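# Cover a standing cup's mouth with a sheet of paper

## Task

Place the paper so it lies across the entire opening and rim of the cup, with the cup still upright at the end.

## Robot and tools

Robot: two arms, left_arm and right_arm, each with a two-finger gripper. Their bases sit at about (+0.031, +0.241, 0) m for left_arm and (+0.028, -0.367, 0) m for right_arm, each turned a hair about z. A camera stand is fixed to the floor behind them. Anything that leaves the table, or is set down off it and left, fails the job.

Frames. Reported hand positions (metres), orientations (quat_wxyz), velocities and targets are in the scene frame. Its origin is at table height, halfway between the nominal bases; +z is up, +x points out over the table, and +y is toward left_arm. Arm names do not match image sides. Offsets you send are along each arm's own Hand target axes. On the gripper, +z runs along the fingers and the fingers open and close along y. end_effector_position is the point between the pads, about 1 cm short of the tips. Reported poses can be a few cm off, more at long reach, and a gripper in free air may rest a few cm from its command because of friction and weight; that alone does not mean contact.

execute_actions(actions, cameras). actions is a list of actions; each action is a list of up to 15 rows, one row per 1/30 s step, and a short action repeats its final row until 15 steps pass. Each row is one flat list of 14 numbers, all in [-1, 1]: left_arm dx, dy, dz, rx, ry, rz, opening, then right_arm the same seven. Both arms appear in every row. The six pose numbers are an offset from that arm's Hand target as it stood when the action began (not from the previous row), in the Hand target's own axes; 1.0 equals 0.6 m or 180 degrees, and rx, ry, rz form one rotation vector. Sending the same offset again moves further. All six zero re-commands the current Hand target. opening is absolute: +1 fully open (0.094 m), -1 closed. cameras lists camera names, ["all"] or []; images come back only if actions is empty or cameras requests them. An empty actions list also reports the scene number.

move(target, speed, blend, opening_speed, grip_force, blocking, cameras). target is one 14-number row as above, or a list of up to 15 such rows; every row is an offset from the same starting Hand targets, not from the prior row. The grippers travel straight lines and finish together; a move lasts at least 0.5 s and is cut off after 10 s. speed is top speed in m/s (0.002 to 2.9, default 0.25; rotation up to twice that in rad/s), one value or one per target. blend, in m, rounds corners of a list; 0 stops at each point. opening_speed (0.2 or more, per second on the -1..+1 scale) closes or opens fingers gradually; use it for fragile items. grip_force is newtons per pad, 10 to 50, per move or per arm, and persists; lower forces close slowly. blocking=false returns after about 0.5 s while motion continues. Paths do not avoid obstacles or the other arm. Faster moves lag and stray more and strike harder; aiming well beyond a contact pushes harder. Avoid routing a gripper close to its own base. The result adds a move: line such as done, off_target, moving, held or fault, plus limits (paced = pose clipped, held = steps withheld).

wait(seconds): 0 to 10 s, arms keep their last command; a running move continues. stop(): brakes a running move. zoom_image(camera, region): enlarges [x0, y0, x1, y1] pixels (at most 504 by 504) of a camera's latest image. finished_scene(scene): ends the current scene, given its number; irreversible. After ending scene 1, make no further call in that reply.

Results. Hand target is the last commanded pose after clipping; the next offsets start from it. A gripper may settle short of it; a new command (even zeros) re-requests it, or send the gap as an offset. The controller limits orientation to 40 degrees from the measured one per step. grip_measured is the finger opening on the command scale, reading slightly wide when empty and a bit narrow on a squeezed part; grip_effort_nm is motor effort (negative closing) and is not pad force. Joint torques include gravity and noise. Joint velocities may read within noise. Tool commands shows current commands; to keep a gripper as it is, resend its value, since 0 is a real command.

Cameras: cam_head_left, cam_head_right, cam_high, cam_low, cam_left_wrist, cam_right_wrist, each 896x504, with calibration given; wrist images can lag during motion.

Avoid: dropping things, releasing moving parts, slamming, hard hits on fixed or heavy objects, and any strong contact between the two arms (grippers and wrist cameras are not protected by the clearance check). A blocked arm keeps pushing; retract by commanding past the gripper back out. Long holding, stretched poses or pushing at unreachable targets heats motors: MOTOR HOT appears at 75 °C, at 90 °C the arm folds and idles, at 100 °C it goes limp. Joint ranges (rad): waist -2.618..3.054, shoulder 0..3.142, elbow 0..3.142 (straight 2.901), wrist pitch and yaw -1.571..1.571, wrist roll -2.094..2.094.

Each tool is called after "Emit:" by a JSON object that holds its "api" and its "payload", one argument or row to a line.

## Session

Emit:
{"api": "execute_actions", "payload": {
  "actions": []
}}

Scene clock: 0.00 s.
left_arm: end_effector_position=(+0.4355, +0.2455, +0.0978) grip_measured=+1.000 grip_effort_nm=n/a end_effector_quat_wxyz=(+0.586, -0.035, +0.810, +0.013) | right_arm: end_effector_position=(+0.4432, -0.3883, +0.1109) grip_measured=+1.000 grip_effort_nm=n/a end_effector_quat_wxyz=(+0.611, +0.006, +0.791, -0.035)
Joint positions: left_arm=[-0.002 1.577 0.381 0.875 -0.094 -0.053 0.094] | right_arm=[-0.042 1.612 0.4 0.958 0.019 -0.045 0.094]
Joint velocities: within noise
Joint torques (N m): no reading
Heat: left arm: 47 °C; right arm: 41 °C.
Hand target: left_arm +0.4374, +0.2455, +0.1029; +0.591, -0.036, +0.805, +0.013 | right_arm +0.4441, -0.3883, +0.1135; +0.613, +0.006, +0.789, -0.035
Tool commands: left_gripper/opening=+1.0 right_gripper/opening=+1.0

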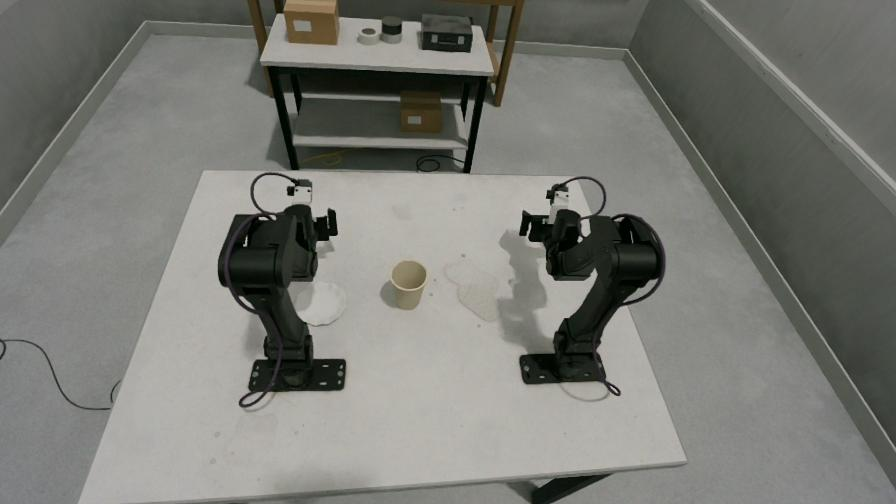

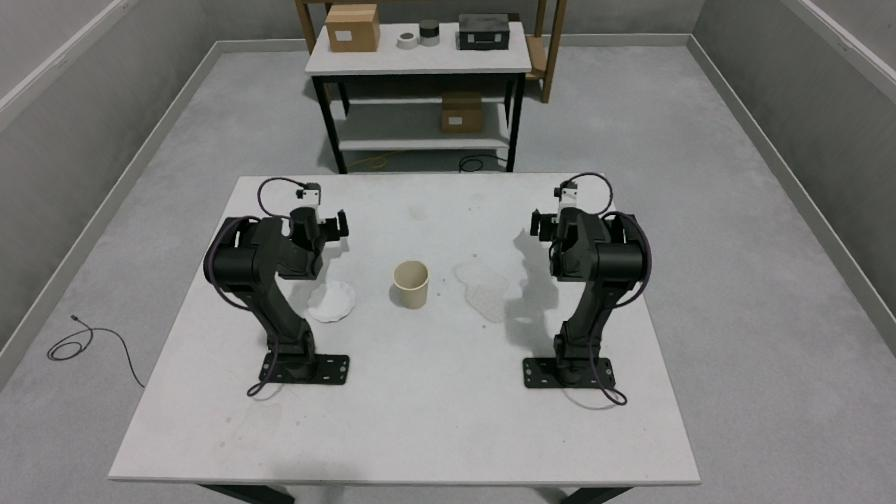

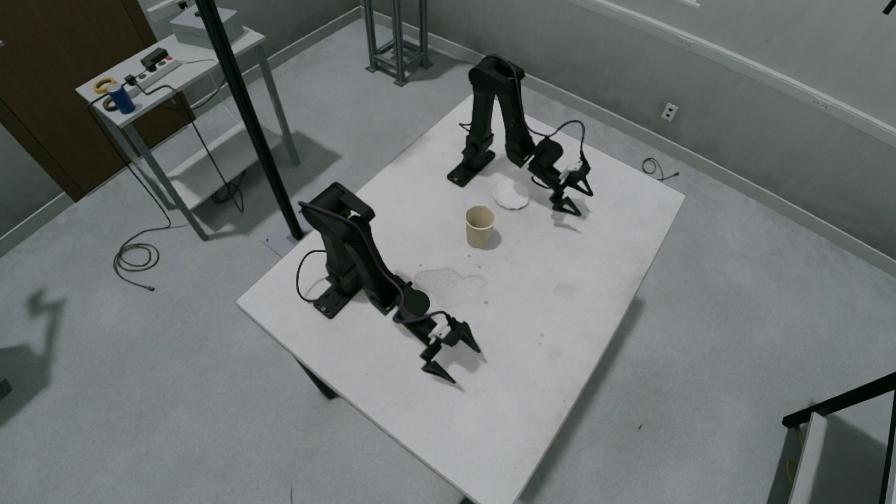

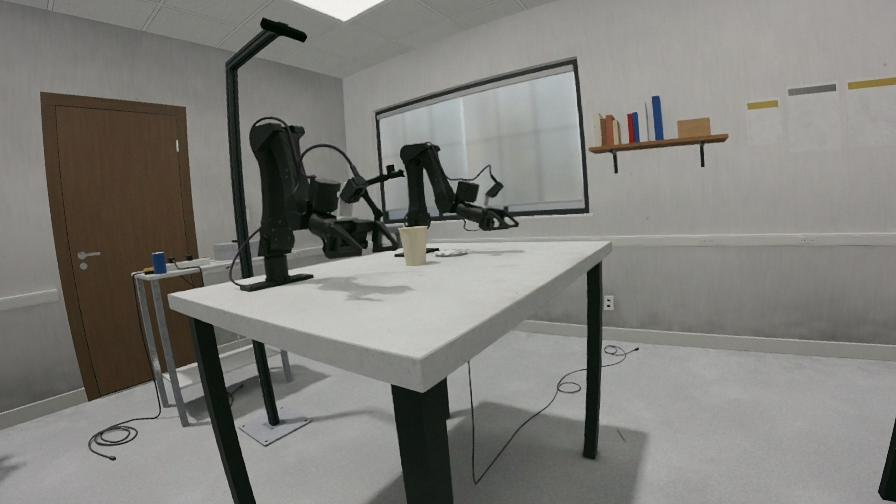

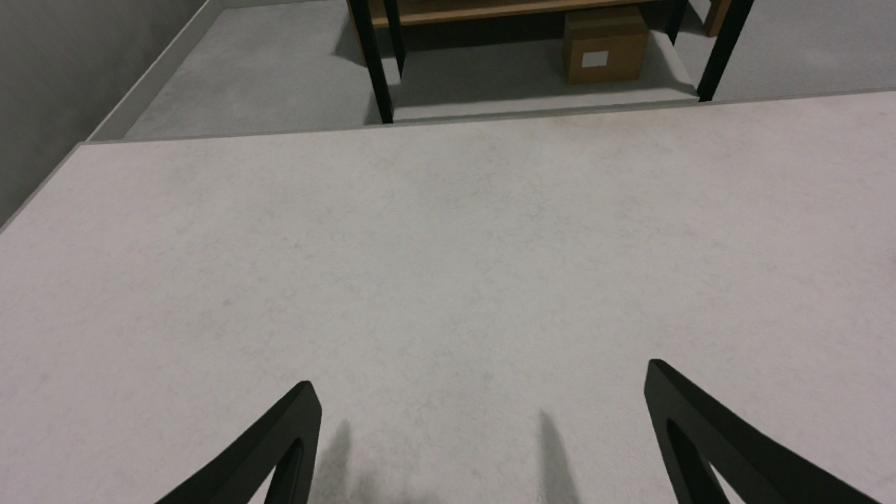

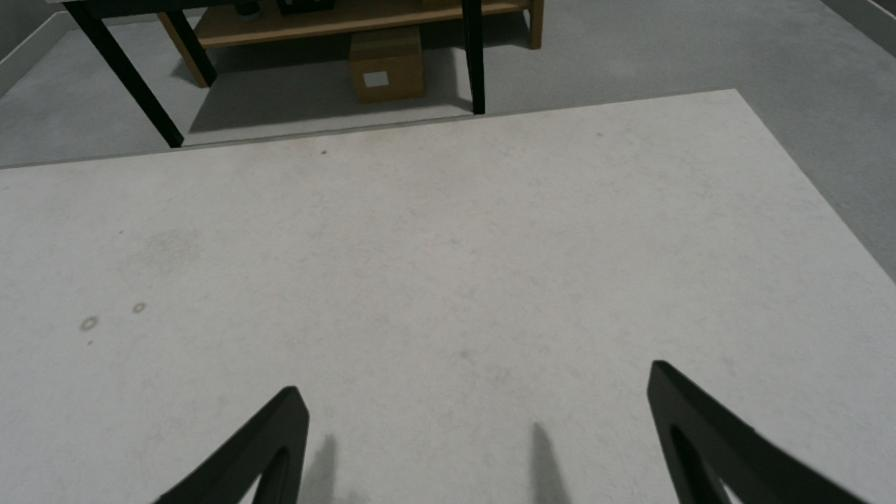

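Emit:
{"api": "zoom_image", "payload": {
  "camera": "cam_head_right",
  "region": [260, 220, 480, 344]
}}

Emit:
{"api": "zoom_image", "payload": {
  "camera": "cam_head_left",
  "region": [250, 220, 470, 344]
}}

Emit:
{"api": "zoom_image", "payload": {
  "camera": "cam_high",
  "region": [420, 150, 600, 270]
}}

Emit:
{"api": "zoom_image", "payload": {
  "camera": "cam_low",
  "region": [360, 200, 520, 290]
}}

Scaled by 2.291 from the camera's 896x504 image, which has a finer 1280x720 frame.

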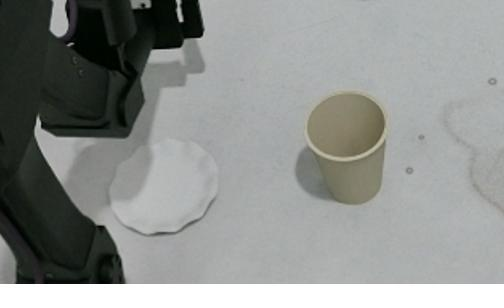

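Scaled by 2.291 from the camera's 896x504 image, which has a finer 1280x720 frame.

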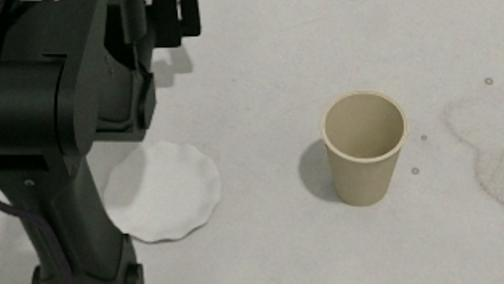

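Scaled by 2.800 from the camera's 896x504 image, which has a finer 1280x720 frame.

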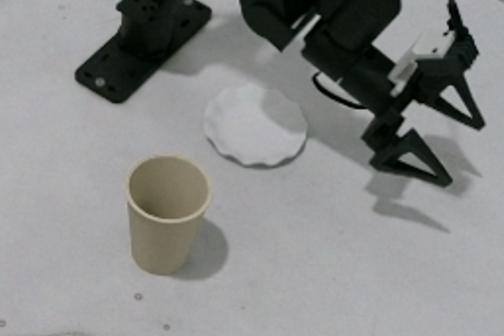

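Scaled by 3.150 from the camera's 896x504 image, which has a finer 1280x720 frame.

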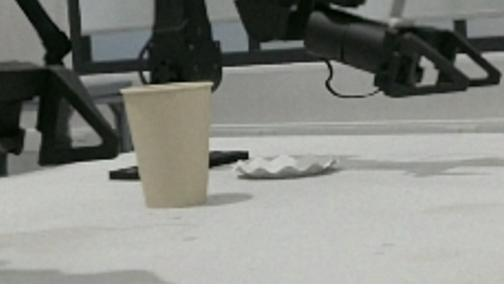

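Emit:
{"api": "move", "payload": {
  "target": [0.0213, -0.0644, -0.3258, 0, 0.2367, 0, 1, 0, 0, 0, 0, 0, 0, 1],
  "cameras": ["cam_left_wrist", "cam_head_right"]
}}

Scene clock: 72.90 s.
left_arm: end_effector_position=(+0.2466, +0.1945, +0.1388) grip_measured=+1.000 grip_effort_nm=0.04 end_effector_quat_wxyz=(+0.247, -0.036, +0.968, -0.002) | right_arm: end_effector_position=(+0.4432, -0.3883, +0.1109) grip_measured=+1.000 grip_effort_nm=-0.01 end_effector_quat_wxyz=(+0.611, +0.006, +0.791, -0.035)
Joint positions: left_arm=[-0.337 0.906 0.799 -0.999 -0.186 -0.398 0.094] | right_arm=[-0.042 1.612 0.4 0.958 0.019 -0.045 0.094]
Joint torques (N m): left_arm=[-0.62 -0.77 10.41 1.23 -0.21 -0.09] | right_arm=[0.05 -6.64 6.17 1.98 -0.01 -0.02]
Heat: left arm: 47 °C; right arm: 41 °C.
Hand target: left_arm +0.2503, +0.1942, +0.1502; +0.258, -0.038, +0.965, -0.001 | right_arm +0.4441, -0.3883, +0.1135; +0.613, +0.006, +0.789, -0.035
Off the commanded pose: left_arm 0.012 m, 1 deg | right_arm 0.003 m, 0 deg.
move: off_target (left_arm)
camera_calibration:
cam_left_wrist: T_world_to_cam=[[-0.0183699, -0.998187, -0.0573116, 0.216619], [-0.998626, 0.0155039, 0.0500571, 0.281609], [-0.0490779, 0.0581524, -0.997101, 0.254498], [0, 0, 0, 1]] pos_world=[0.297691, 0.19706, 0.252078]
Images, in order (width x height): cam_head_right 896x504, cam_left_wrist 896x504.

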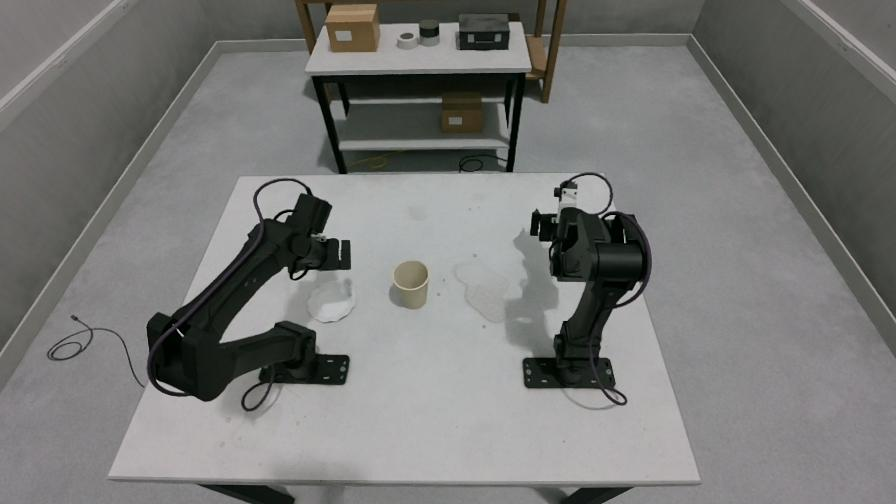

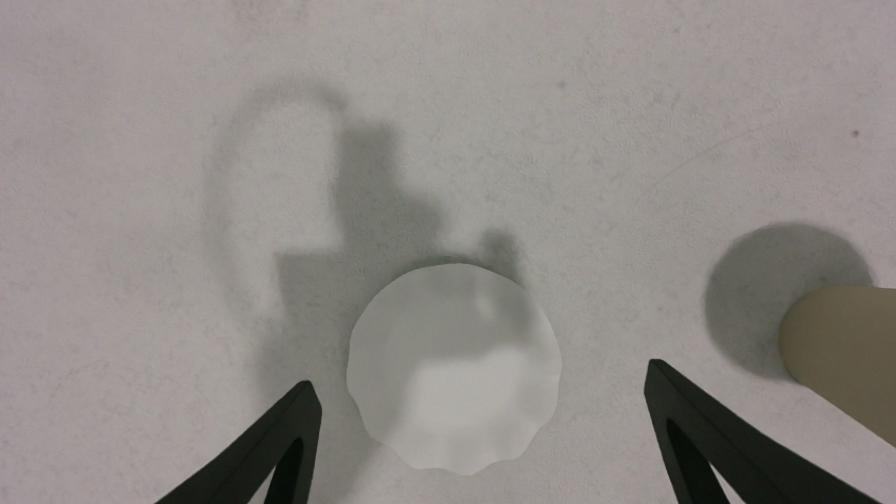

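Emit:
{"api": "zoom_image", "payload": {
  "camera": "cam_left_wrist",
  "region": [330, 245, 580, 490]
}}

Emit:
{"api": "zoom_image", "payload": {
  "camera": "cam_head_right",
  "region": [290, 260, 370, 330]
}}

Scaled by 2.016 from the camera's 896x504 image, which has a finer 1280x720 frame.

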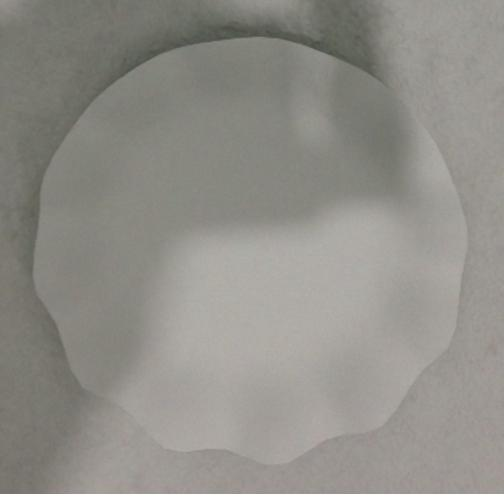

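Scaled by 6.300 from the camera's 896x504 image, which has a finer 1280x720 frame.

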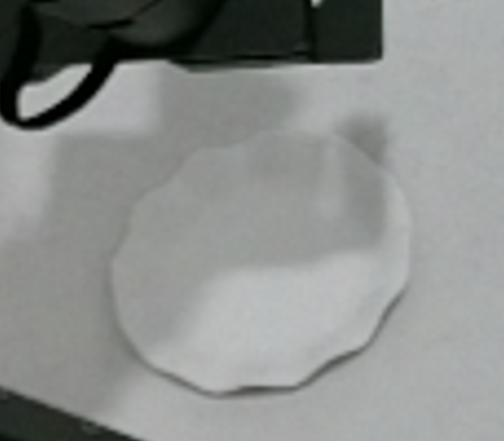

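Emit:
{"api": "execute_actions", "payload": {
  "actions": [],
  "cameras": ["cam_low", "cam_high"]
}}

Emit:
{"api": "zoom_image", "payload": {
  "camera": "cam_low",
  "region": [425, 235, 495, 275]
}}

Emit:
{"api": "zoom_image", "payload": {
  "camera": "cam_high",
  "region": [480, 165, 550, 225]
}}

Scene clock: 84.67 s.
left_arm: end_effector_position=(+0.2466, +0.1945, +0.1387) grip_measured=+1.000 grip_effort_nm=0.04 end_effector_quat_wxyz=(+0.246, -0.036, +0.968, -0.002) | right_arm: end_effector_position=(+0.4432, -0.3883, +0.1109) grip_measured=+1.000 grip_effort_nm=-0.01 end_effector_quat_wxyz=(+0.611, +0.006, +0.791, -0.035)
Joint positions: left_arm=[-0.337 0.906 0.799 -0.999 -0.186 -0.399 0.094] | right_arm=[-0.042 1.612 0.4 0.958 0.019 -0.045 0.094]
Joint velocities: within noise
Joint torques (N m): left_arm=[-0.59 -0.75 10.43 1.22 -0.21 -0.09] | right_arm=[0.05 -6.65 6.17 1.98 -0.01 -0.02]
Heat: left arm: 47 °C; right arm: 41 °C.
Hand target: left_arm +0.2503, +0.1941, +0.1502; +0.258, -0.038, +0.965, -0.001 | right_arm +0.4441, -0.3883, +0.1135; +0.613, +0.006, +0.789, -0.035
Tool commands: left_gripper/opening=+1.0 right_gripper/opening=+1.0
Off the commanded pose: left_arm 0.012 m, 1 deg | right_arm 0.003 m, 0 deg.
Images, in order (width x height): cam_high 896x504, cam_low 896x504.

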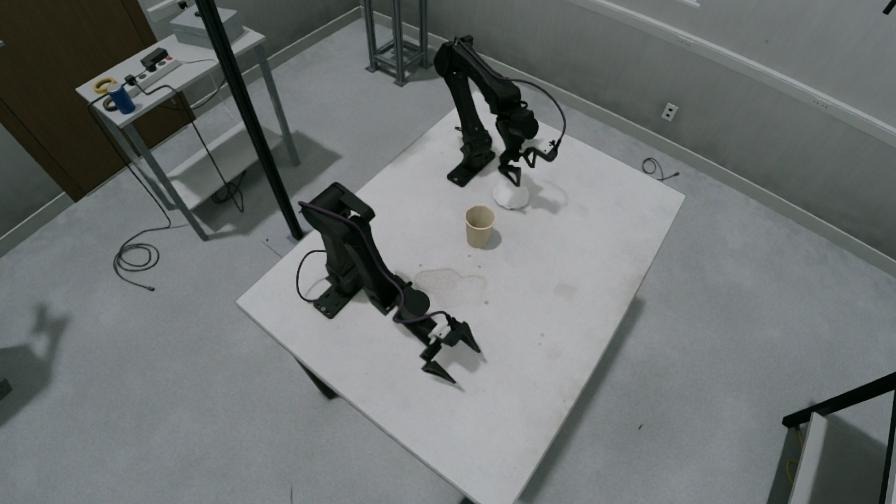

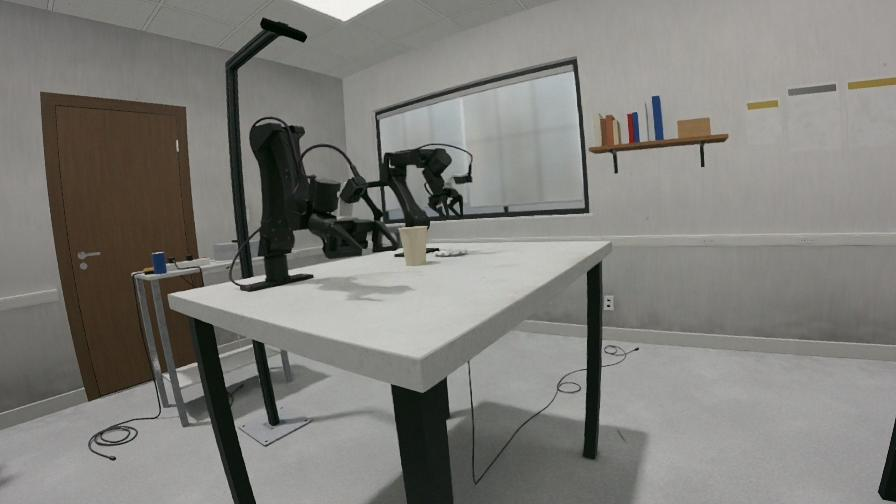

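Scaled by 7.200 from the camera's 896x504 image, which has a finer 1280x720 frame.

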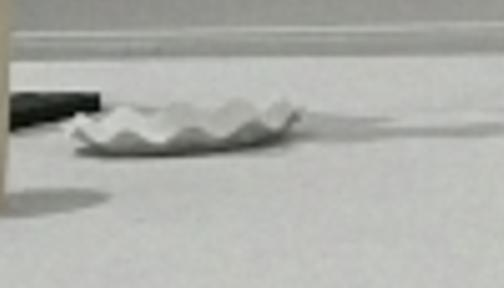

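Scaled by 7.200 from the camera's 896x504 image, which has a finer 1280x720 frame.

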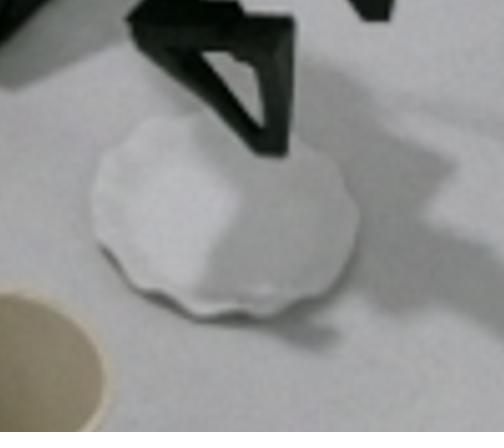

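Emit:
{"api": "execute_actions", "payload": {
  "actions": [],
  "cameras": ["cam_left_wrist", "cam_right_wrist"]
}}

Emit:
{"api": "zoom_image", "payload": {
  "camera": "cam_left_wrist",
  "region": [140, 340, 340, 504]
}}

Emit:
{"api": "zoom_image", "payload": {
  "camera": "cam_left_wrist",
  "region": [630, 340, 830, 504]
}}

Scene clock: 117.00 s.
left_arm: end_effector_position=(+0.2466, +0.1945, +0.1387) grip_measured=+1.000 grip_effort_nm=0.04 end_effector_quat_wxyz=(+0.246, -0.036, +0.968, -0.002) | right_arm: end_effector_position=(+0.4432, -0.3883, +0.1109) grip_measured=+1.000 grip_effort_nm=-0.01 end_effector_quat_wxyz=(+0.611, +0.006, +0.791, -0.035)
Joint positions: left_arm=[-0.337 0.906 0.799 -0.999 -0.186 -0.399 0.094] | right_arm=[-0.042 1.612 0.4 0.958 0.019 -0.045 0.094]
Joint velocities: within noise
Joint torques (N m): left_arm=[-0.62 -0.76 10.37 1.22 -0.2 -0.09] | right_arm=[0.05 -6.67 6.19 1.98 -0.01 -0.02]
Heat: left arm: 47 °C; right arm: 41 °C.
Hand target: left_arm +0.2503, +0.1941, +0.1502; +0.258, -0.038, +0.965, -0.001 | right_arm +0.4441, -0.3883, +0.1135; +0.613, +0.006, +0.789, -0.035
Tool commands: left_gripper/opening=+1.0 right_gripper/opening=+1.0
Off the commanded pose: left_arm 0.012 m, 1 deg | right_arm 0.003 m, 0 deg.
camera_calibration:
cam_left_wrist: T_world_to_cam=[[-0.0180877, -0.998197, -0.0572273, 0.21651], [-0.998611, 0.0152036, 0.050438, 0.281572], [-0.049477, 0.0580601, -0.997086, 0.254532], [0, 0, 0, 1]] pos_world=[0.297691, 0.19706, 0.251978]
Images, in order (width x height): cam_left_wrist 896x504, cam_right_wrist 896x504.

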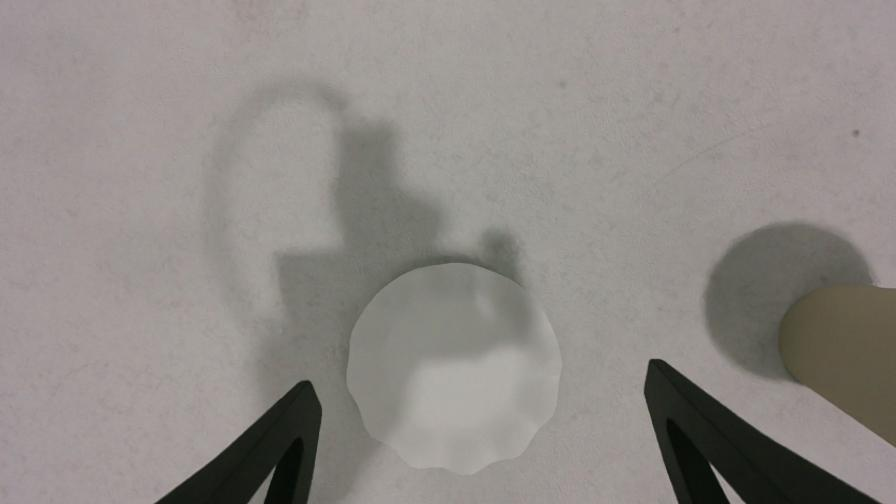

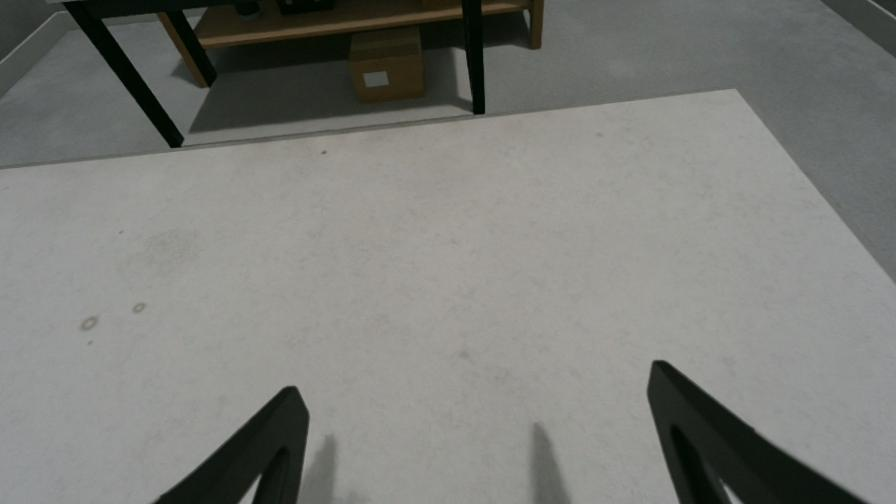

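Scaled by 2.520 from the camera's 896x504 image, which has a finer 1280x720 frame.

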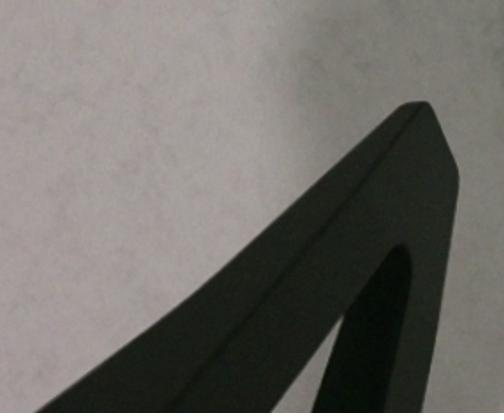

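Scaled by 2.520 from the camera's 896x504 image, which has a finer 1280x720 frame.

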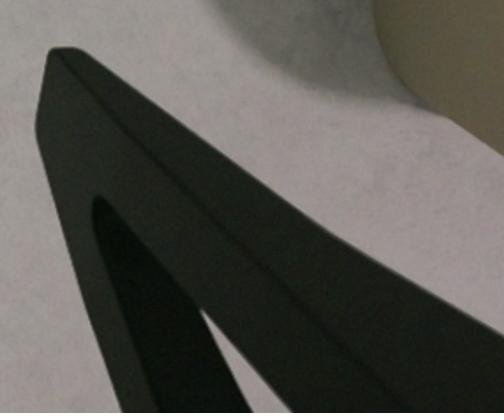

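Emit:
{"api": "move", "payload": {
  "target": [0.0697, 0.2147, 0.0508, 0.2703, 0.1660, -0.0496, -0.3, 0, 0, 0, 0, 0, 0, 1],
  "cameras": ["cam_left_wrist", "cam_head_right", "cam_high", "cam_low"]
}}

Scene clock: 156.50 s.
left_arm: end_effector_position=(+0.2165, +0.3161, +0.0962) grip_measured=-0.298 grip_effort_nm=-0.07 end_effector_quat_wxyz=(+0.022, -0.017, +0.922, -0.387) | right_arm: end_effector_position=(+0.4432, -0.3883, +0.1109) grip_measured=+1.000 grip_effort_nm=-0.01 end_effector_quat_wxyz=(+0.611, +0.006, +0.791, -0.035)
Joint positions: left_arm=[0.886 1.791 1.156 -1.559 0.534 0.994 0.033] | right_arm=[-0.042 1.612 0.4 0.958 0.019 -0.045 0.094]
Joint torques (N m): left_arm=[0.24 -5.39 7.31 -0.86 0.27 0.11] | right_arm=[0.06 -6.65 6.17 1.98 -0.01 -0.02]
Heat: left arm: 47 °C; right arm: 42 °C.
Hand target: left_arm +0.2200, +0.3200, +0.1001; +0.000, +0.000, +0.906, -0.423 | right_arm +0.4441, -0.3883, +0.1135; +0.613, +0.006, +0.789, -0.035
Off the commanded pose: left_arm 0.007 m, 5 deg | right_arm 0.003 m, 0 deg.
joint sent to its limit (left arm) — joint 4 (wrist pitch), lower limit. The joint targets are off in orientation, not in position.
move: off_target (left_arm)
camera_calibration:
cam_left_wrist: T_world_to_cam=[[-0.0986044, -0.720076, 0.686854, 0.192865], [-0.877442, 0.388514, 0.281341, 0.0853873], [-0.469439, -0.574933, -0.670134, 0.463163], [0, 0, 0, 1]] pos_world=[0.311366, 0.371991, 0.153889]
Images, in order (width x height): cam_head_right 896x504, cam_high 896x504, cam_low 896x504, cam_left_wrist 896x504.

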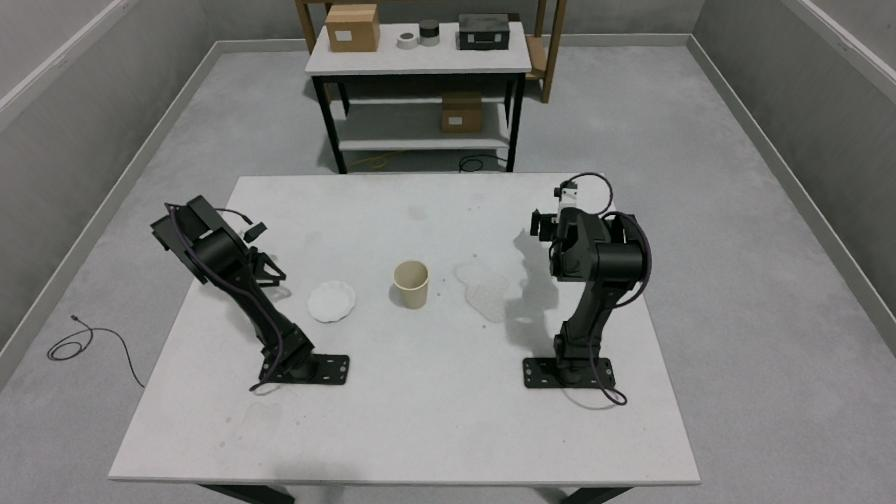

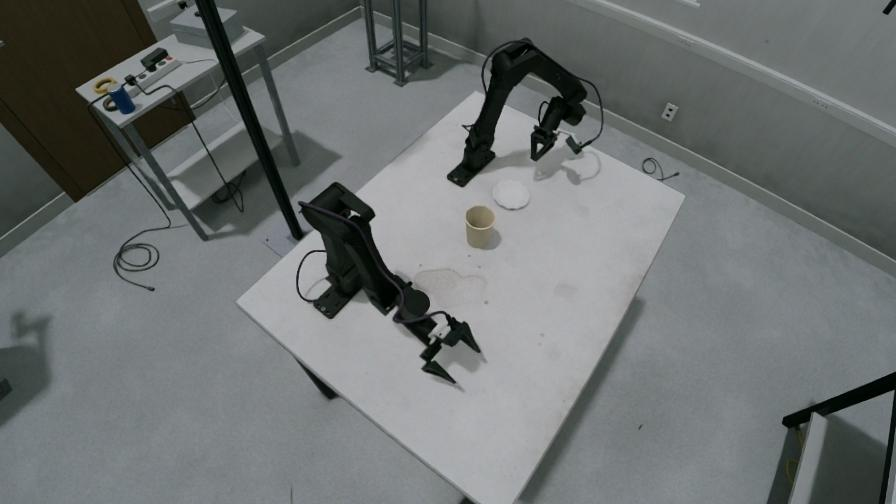

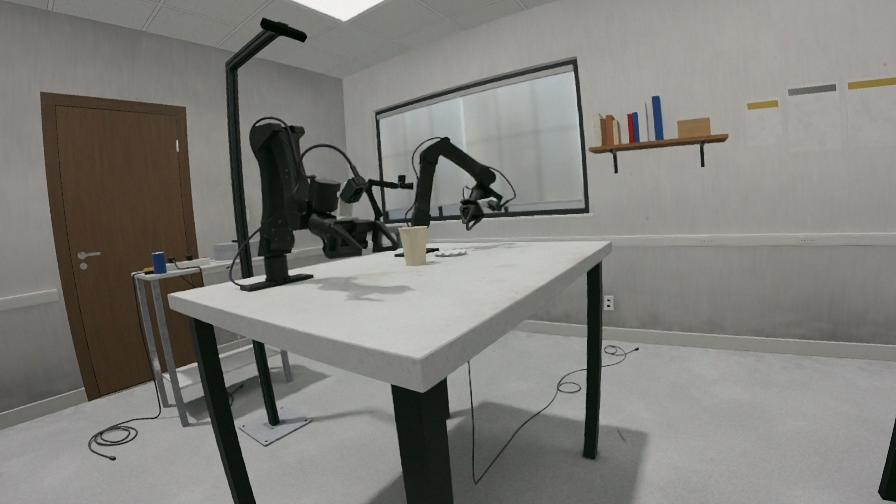

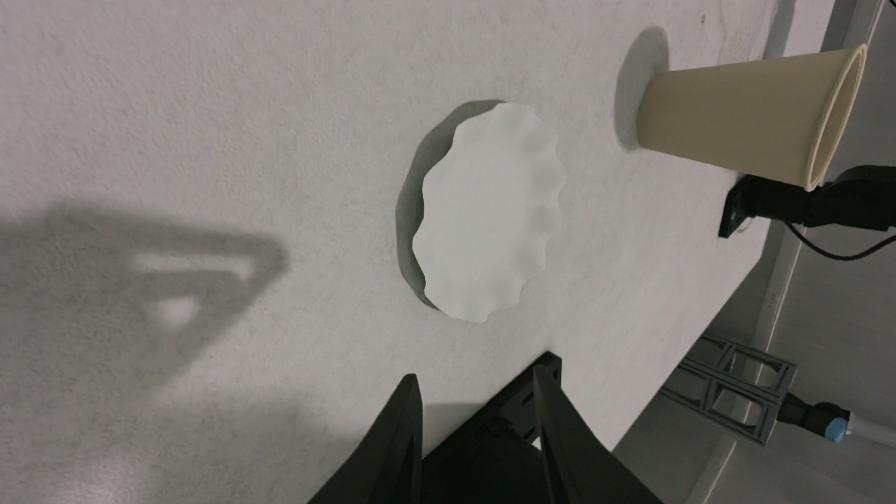

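Emit:
{"api": "zoom_image", "payload": {
  "camera": "cam_left_wrist",
  "region": [370, 80, 620, 340]
}}

Emit:
{"api": "zoom_image", "payload": {
  "camera": "cam_head_right",
  "region": [230, 220, 390, 340]
}}

Scaled by 1.938 from the camera's 896x504 image, which has a finer 1280x720 frame.

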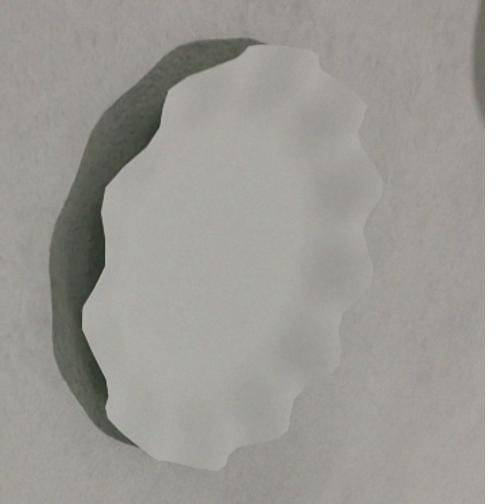

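Scaled by 3.150 from the camera's 896x504 image, which has a finer 1280x720 frame.

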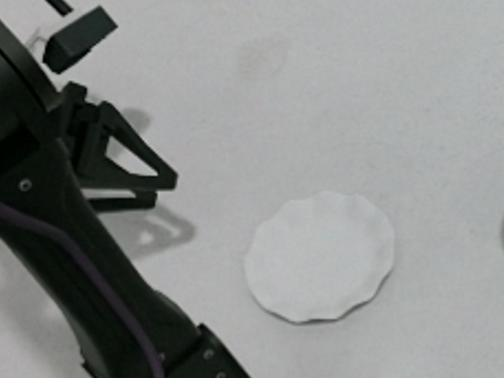

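Emit:
{"api": "move", "payload": {
  "target": [0.0017, 0.0702, 0.085, 0, 0, 0, -0.49, 0, 0, 0, 0, 0, 0, 1],
  "speed": 0.15,
  "cameras": ["cam_left_wrist", "cam_head_right", "cam_low"]
}}

Emit:
{"api": "zoom_image", "payload": {
  "camera": "cam_low",
  "region": [420, 200, 520, 270]
}}

Emit:
{"api": "zoom_image", "payload": {
  "camera": "cam_head_right",
  "region": [230, 220, 390, 340]
}}

Scene clock: 200.90 s.
left_arm: end_effector_position=(+0.2171, +0.3105, +0.0395) grip_measured=-0.488 grip_effort_nm=-0.07 end_effector_quat_wxyz=(-0.006, -0.007, +0.908, -0.420) | right_arm: end_effector_position=(+0.4432, -0.3883, +0.1109) grip_measured=+1.000 grip_effort_nm=-0.01 end_effector_quat_wxyz=(+0.611, +0.006, +0.791, -0.035)
Joint positions: left_arm=[0.863 1.978 1.09 -1.402 0.534 1.022 0.024] | right_arm=[-0.042 1.612 0.4 0.958 0.019 -0.045 0.094]
Joint torques (N m): left_arm=[-0.58 -6.35 2.88 -0.67 0.31 0.12] | right_arm=[0.05 -6.65 6.17 1.98 0 -0.02]
Heat: left arm: 46 °C; right arm: 42 °C.
Hand target: left_arm +0.2191, +0.3080, +0.0351; +0.000, +0.000, +0.906, -0.423 | right_arm +0.4441, -0.3883, +0.1135; +0.613, +0.006, +0.789, -0.035
Off the commanded pose: left_arm 0.005 m, 1 deg | right_arm 0.003 m, 0 deg.
move: done
camera_calibration:
cam_left_wrist: T_world_to_cam=[[-0.0967265, -0.66541, 0.740185, 0.208354], [-0.847821, 0.44465, 0.288938, 0.0798218], [-0.521386, -0.599597, -0.607158, 0.438724], [0, 0, 0, 1]] pos_world=[0.316572, 0.366205, 0.0890903]
Images, in order (width x height): cam_head_right 896x504, cam_low 896x504, cam_left_wrist 896x504.

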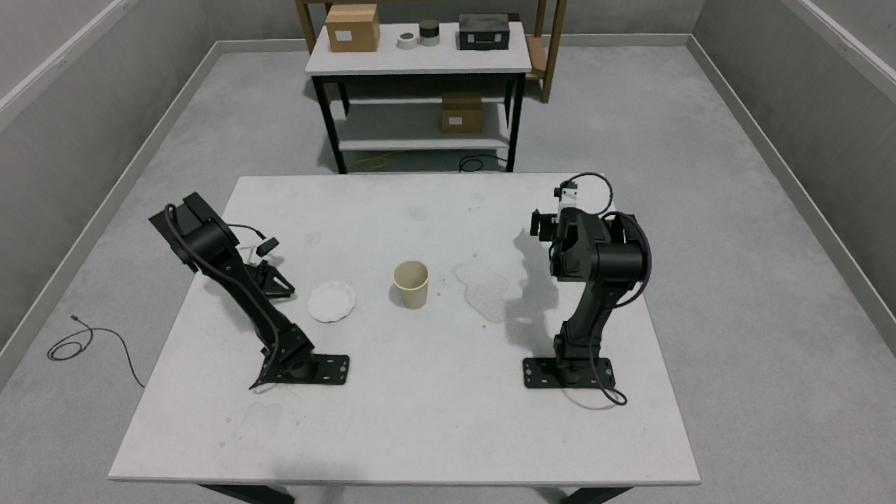

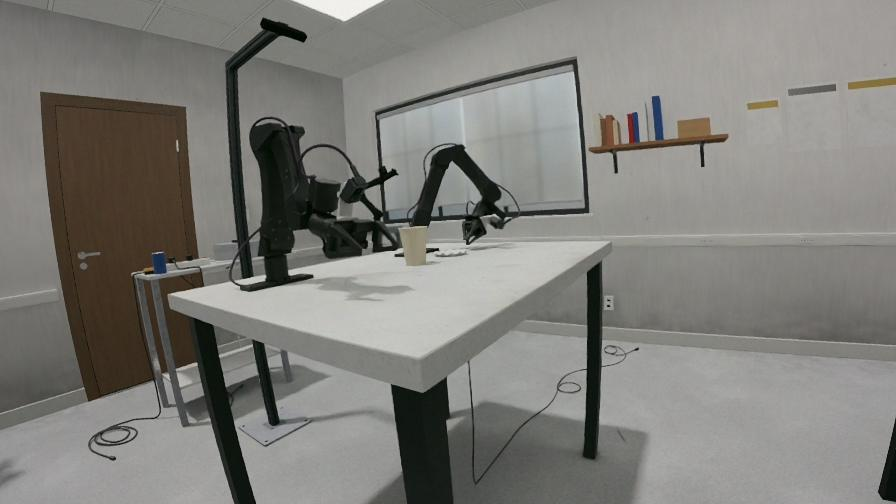

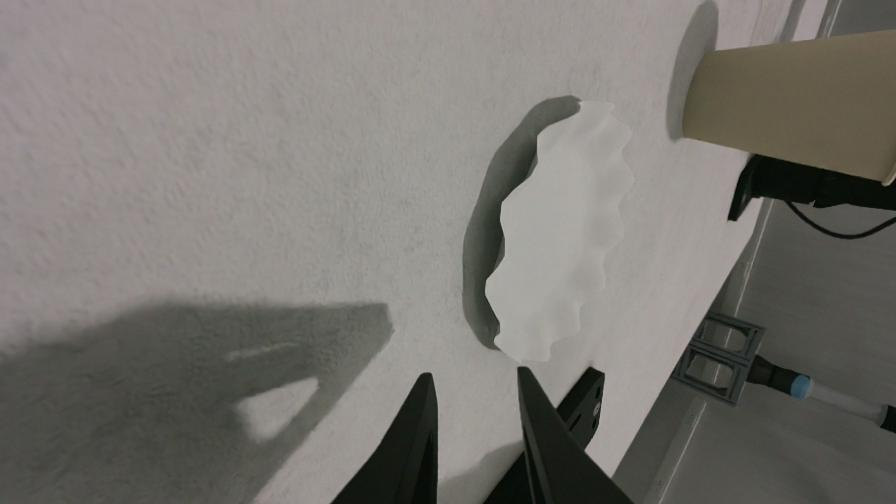

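Scaled by 5.040 from the camera's 896x504 image, which has a finer 1280x720 frame.

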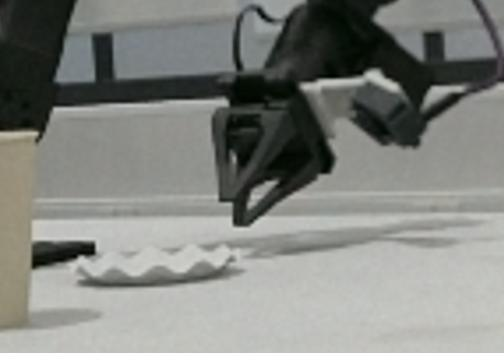

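Scaled by 3.150 from the camera's 896x504 image, which has a finer 1280x720 frame.

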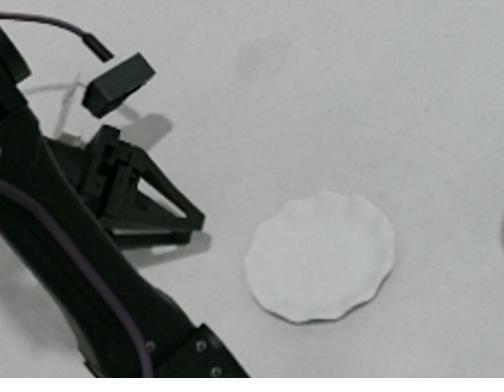

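Emit:
{"api": "zoom_image", "payload": {
  "camera": "cam_left_wrist",
  "region": [420, 80, 660, 400]
}}

Scaled by 1.575 from the camera's 896x504 image, which has a finer 1280x720 frame.

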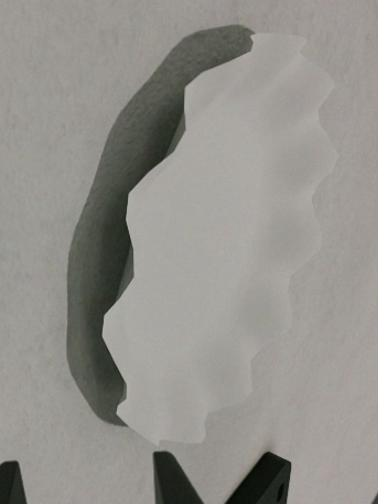

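Emit:
{"api": "move", "payload": {
  "target": [0.0402, -0.0060, 0.0515, 0, -0.0766, -0.0643, -0.49, 0, 0, 0, 0, 0, 0, 1],
  "speed": 0.1,
  "cameras": ["cam_left_wrist", "cam_head_right", "cam_low"]
}}

Emit:
{"api": "zoom_image", "payload": {
  "camera": "cam_low",
  "region": [420, 210, 490, 270]
}}

Emit:
{"api": "zoom_image", "payload": {
  "camera": "cam_left_wrist",
  "region": [380, 180, 660, 460]
}}

Emit:
{"api": "zoom_image", "payload": {
  "camera": "cam_head_right",
  "region": [260, 250, 370, 335]
}}

Scene clock: 238.23 s.
left_arm: end_effector_position=(+0.1911, +0.2807, +0.0172) grip_measured=-0.488 grip_effort_nm=-0.07 end_effector_quat_wxyz=(+0.046, -0.142, +0.894, -0.423) | right_arm: end_effector_position=(+0.4432, -0.3883, +0.1109) grip_measured=+1.000 grip_effort_nm=-0.01 end_effector_quat_wxyz=(+0.611, +0.006, +0.791, -0.035)
Joint positions: left_arm=[0.978 1.823 0.752 -1.15 0.641 0.855 0.024] | right_arm=[-0.042 1.612 0.4 0.958 0.019 -0.045 0.094]
Joint torques (N m): left_arm=[0.49 -7.06 2.03 -0.49 0.43 -0.01] | right_arm=[0.06 -6.65 6.17 1.98 -0.01 -0.02]
Heat: left arm: 44 °C; right arm: 43 °C.
Hand target: left_arm +0.1950, +0.2820, +0.0179; +0.066, -0.142, +0.895, -0.417 | right_arm +0.4441, -0.3883, +0.1135; +0.613, +0.006, +0.789, -0.035
Off the commanded pose: left_arm 0.004 m, 2 deg | right_arm 0.003 m, 0 deg.
move: done
camera_calibration:
cam_left_wrist: T_world_to_cam=[[0.109223, -0.652744, 0.749664, 0.159464], [-0.934881, 0.188792, 0.300592, 0.165792], [-0.33774, -0.733678, -0.589617, 0.395953], [0, 0, 0, 1]] pos_world=[0.271307, 0.36329, 0.0640805]
Images, in order (width x height): cam_head_right 896x504, cam_low 896x504, cam_left_wrist 896x504.

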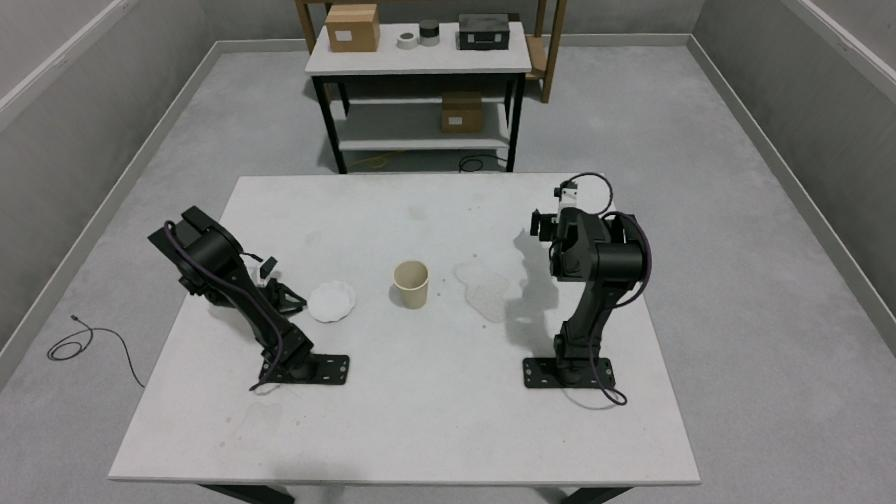

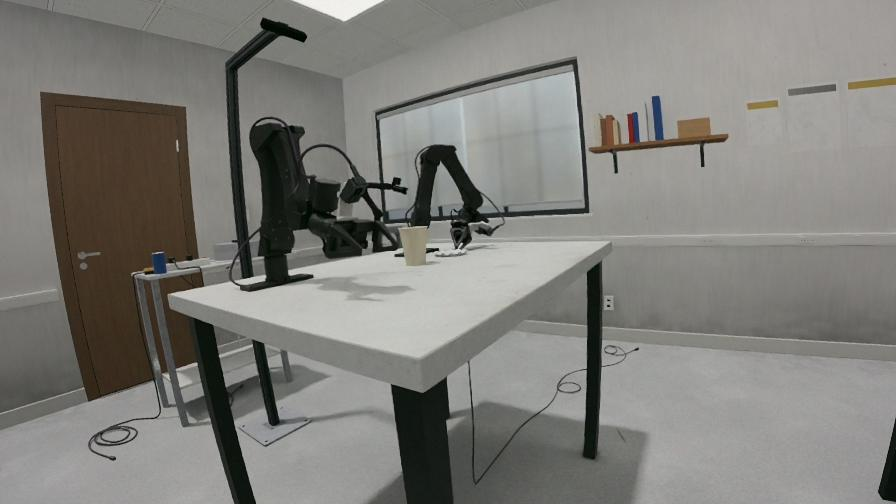

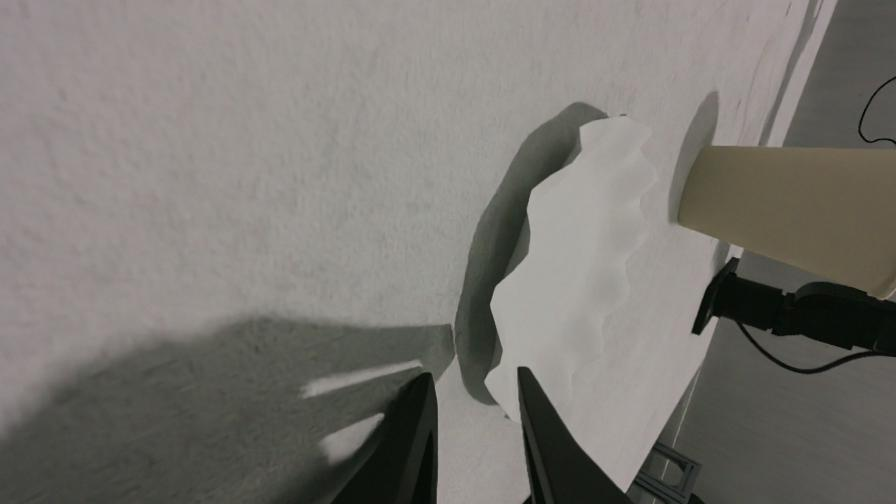

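Scaled by 7.200 from the camera's 896x504 image, which has a finer 1280x720 frame.

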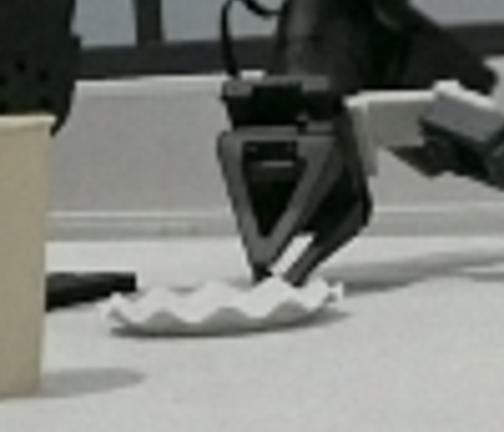

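Scaled by 1.800 from the camera's 896x504 image, which has a finer 1280x720 frame.

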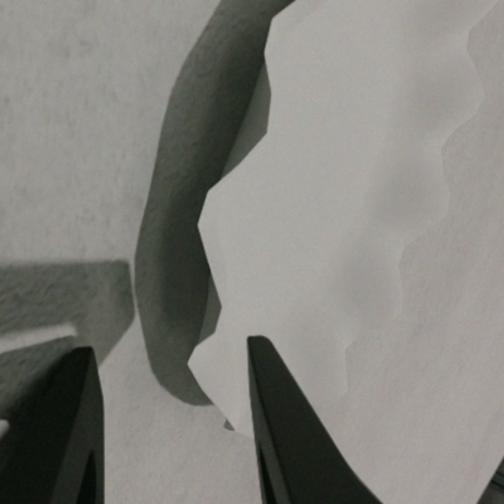

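Scaled by 4.582 from the camera's 896x504 image, which has a finer 1280x720 frame.

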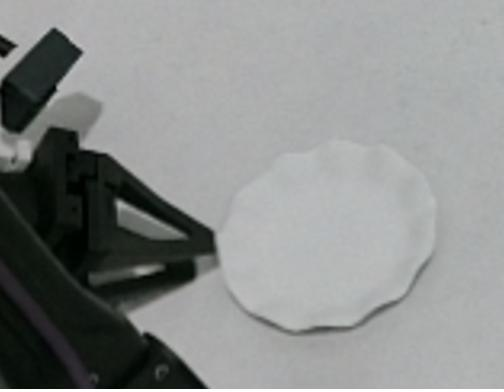

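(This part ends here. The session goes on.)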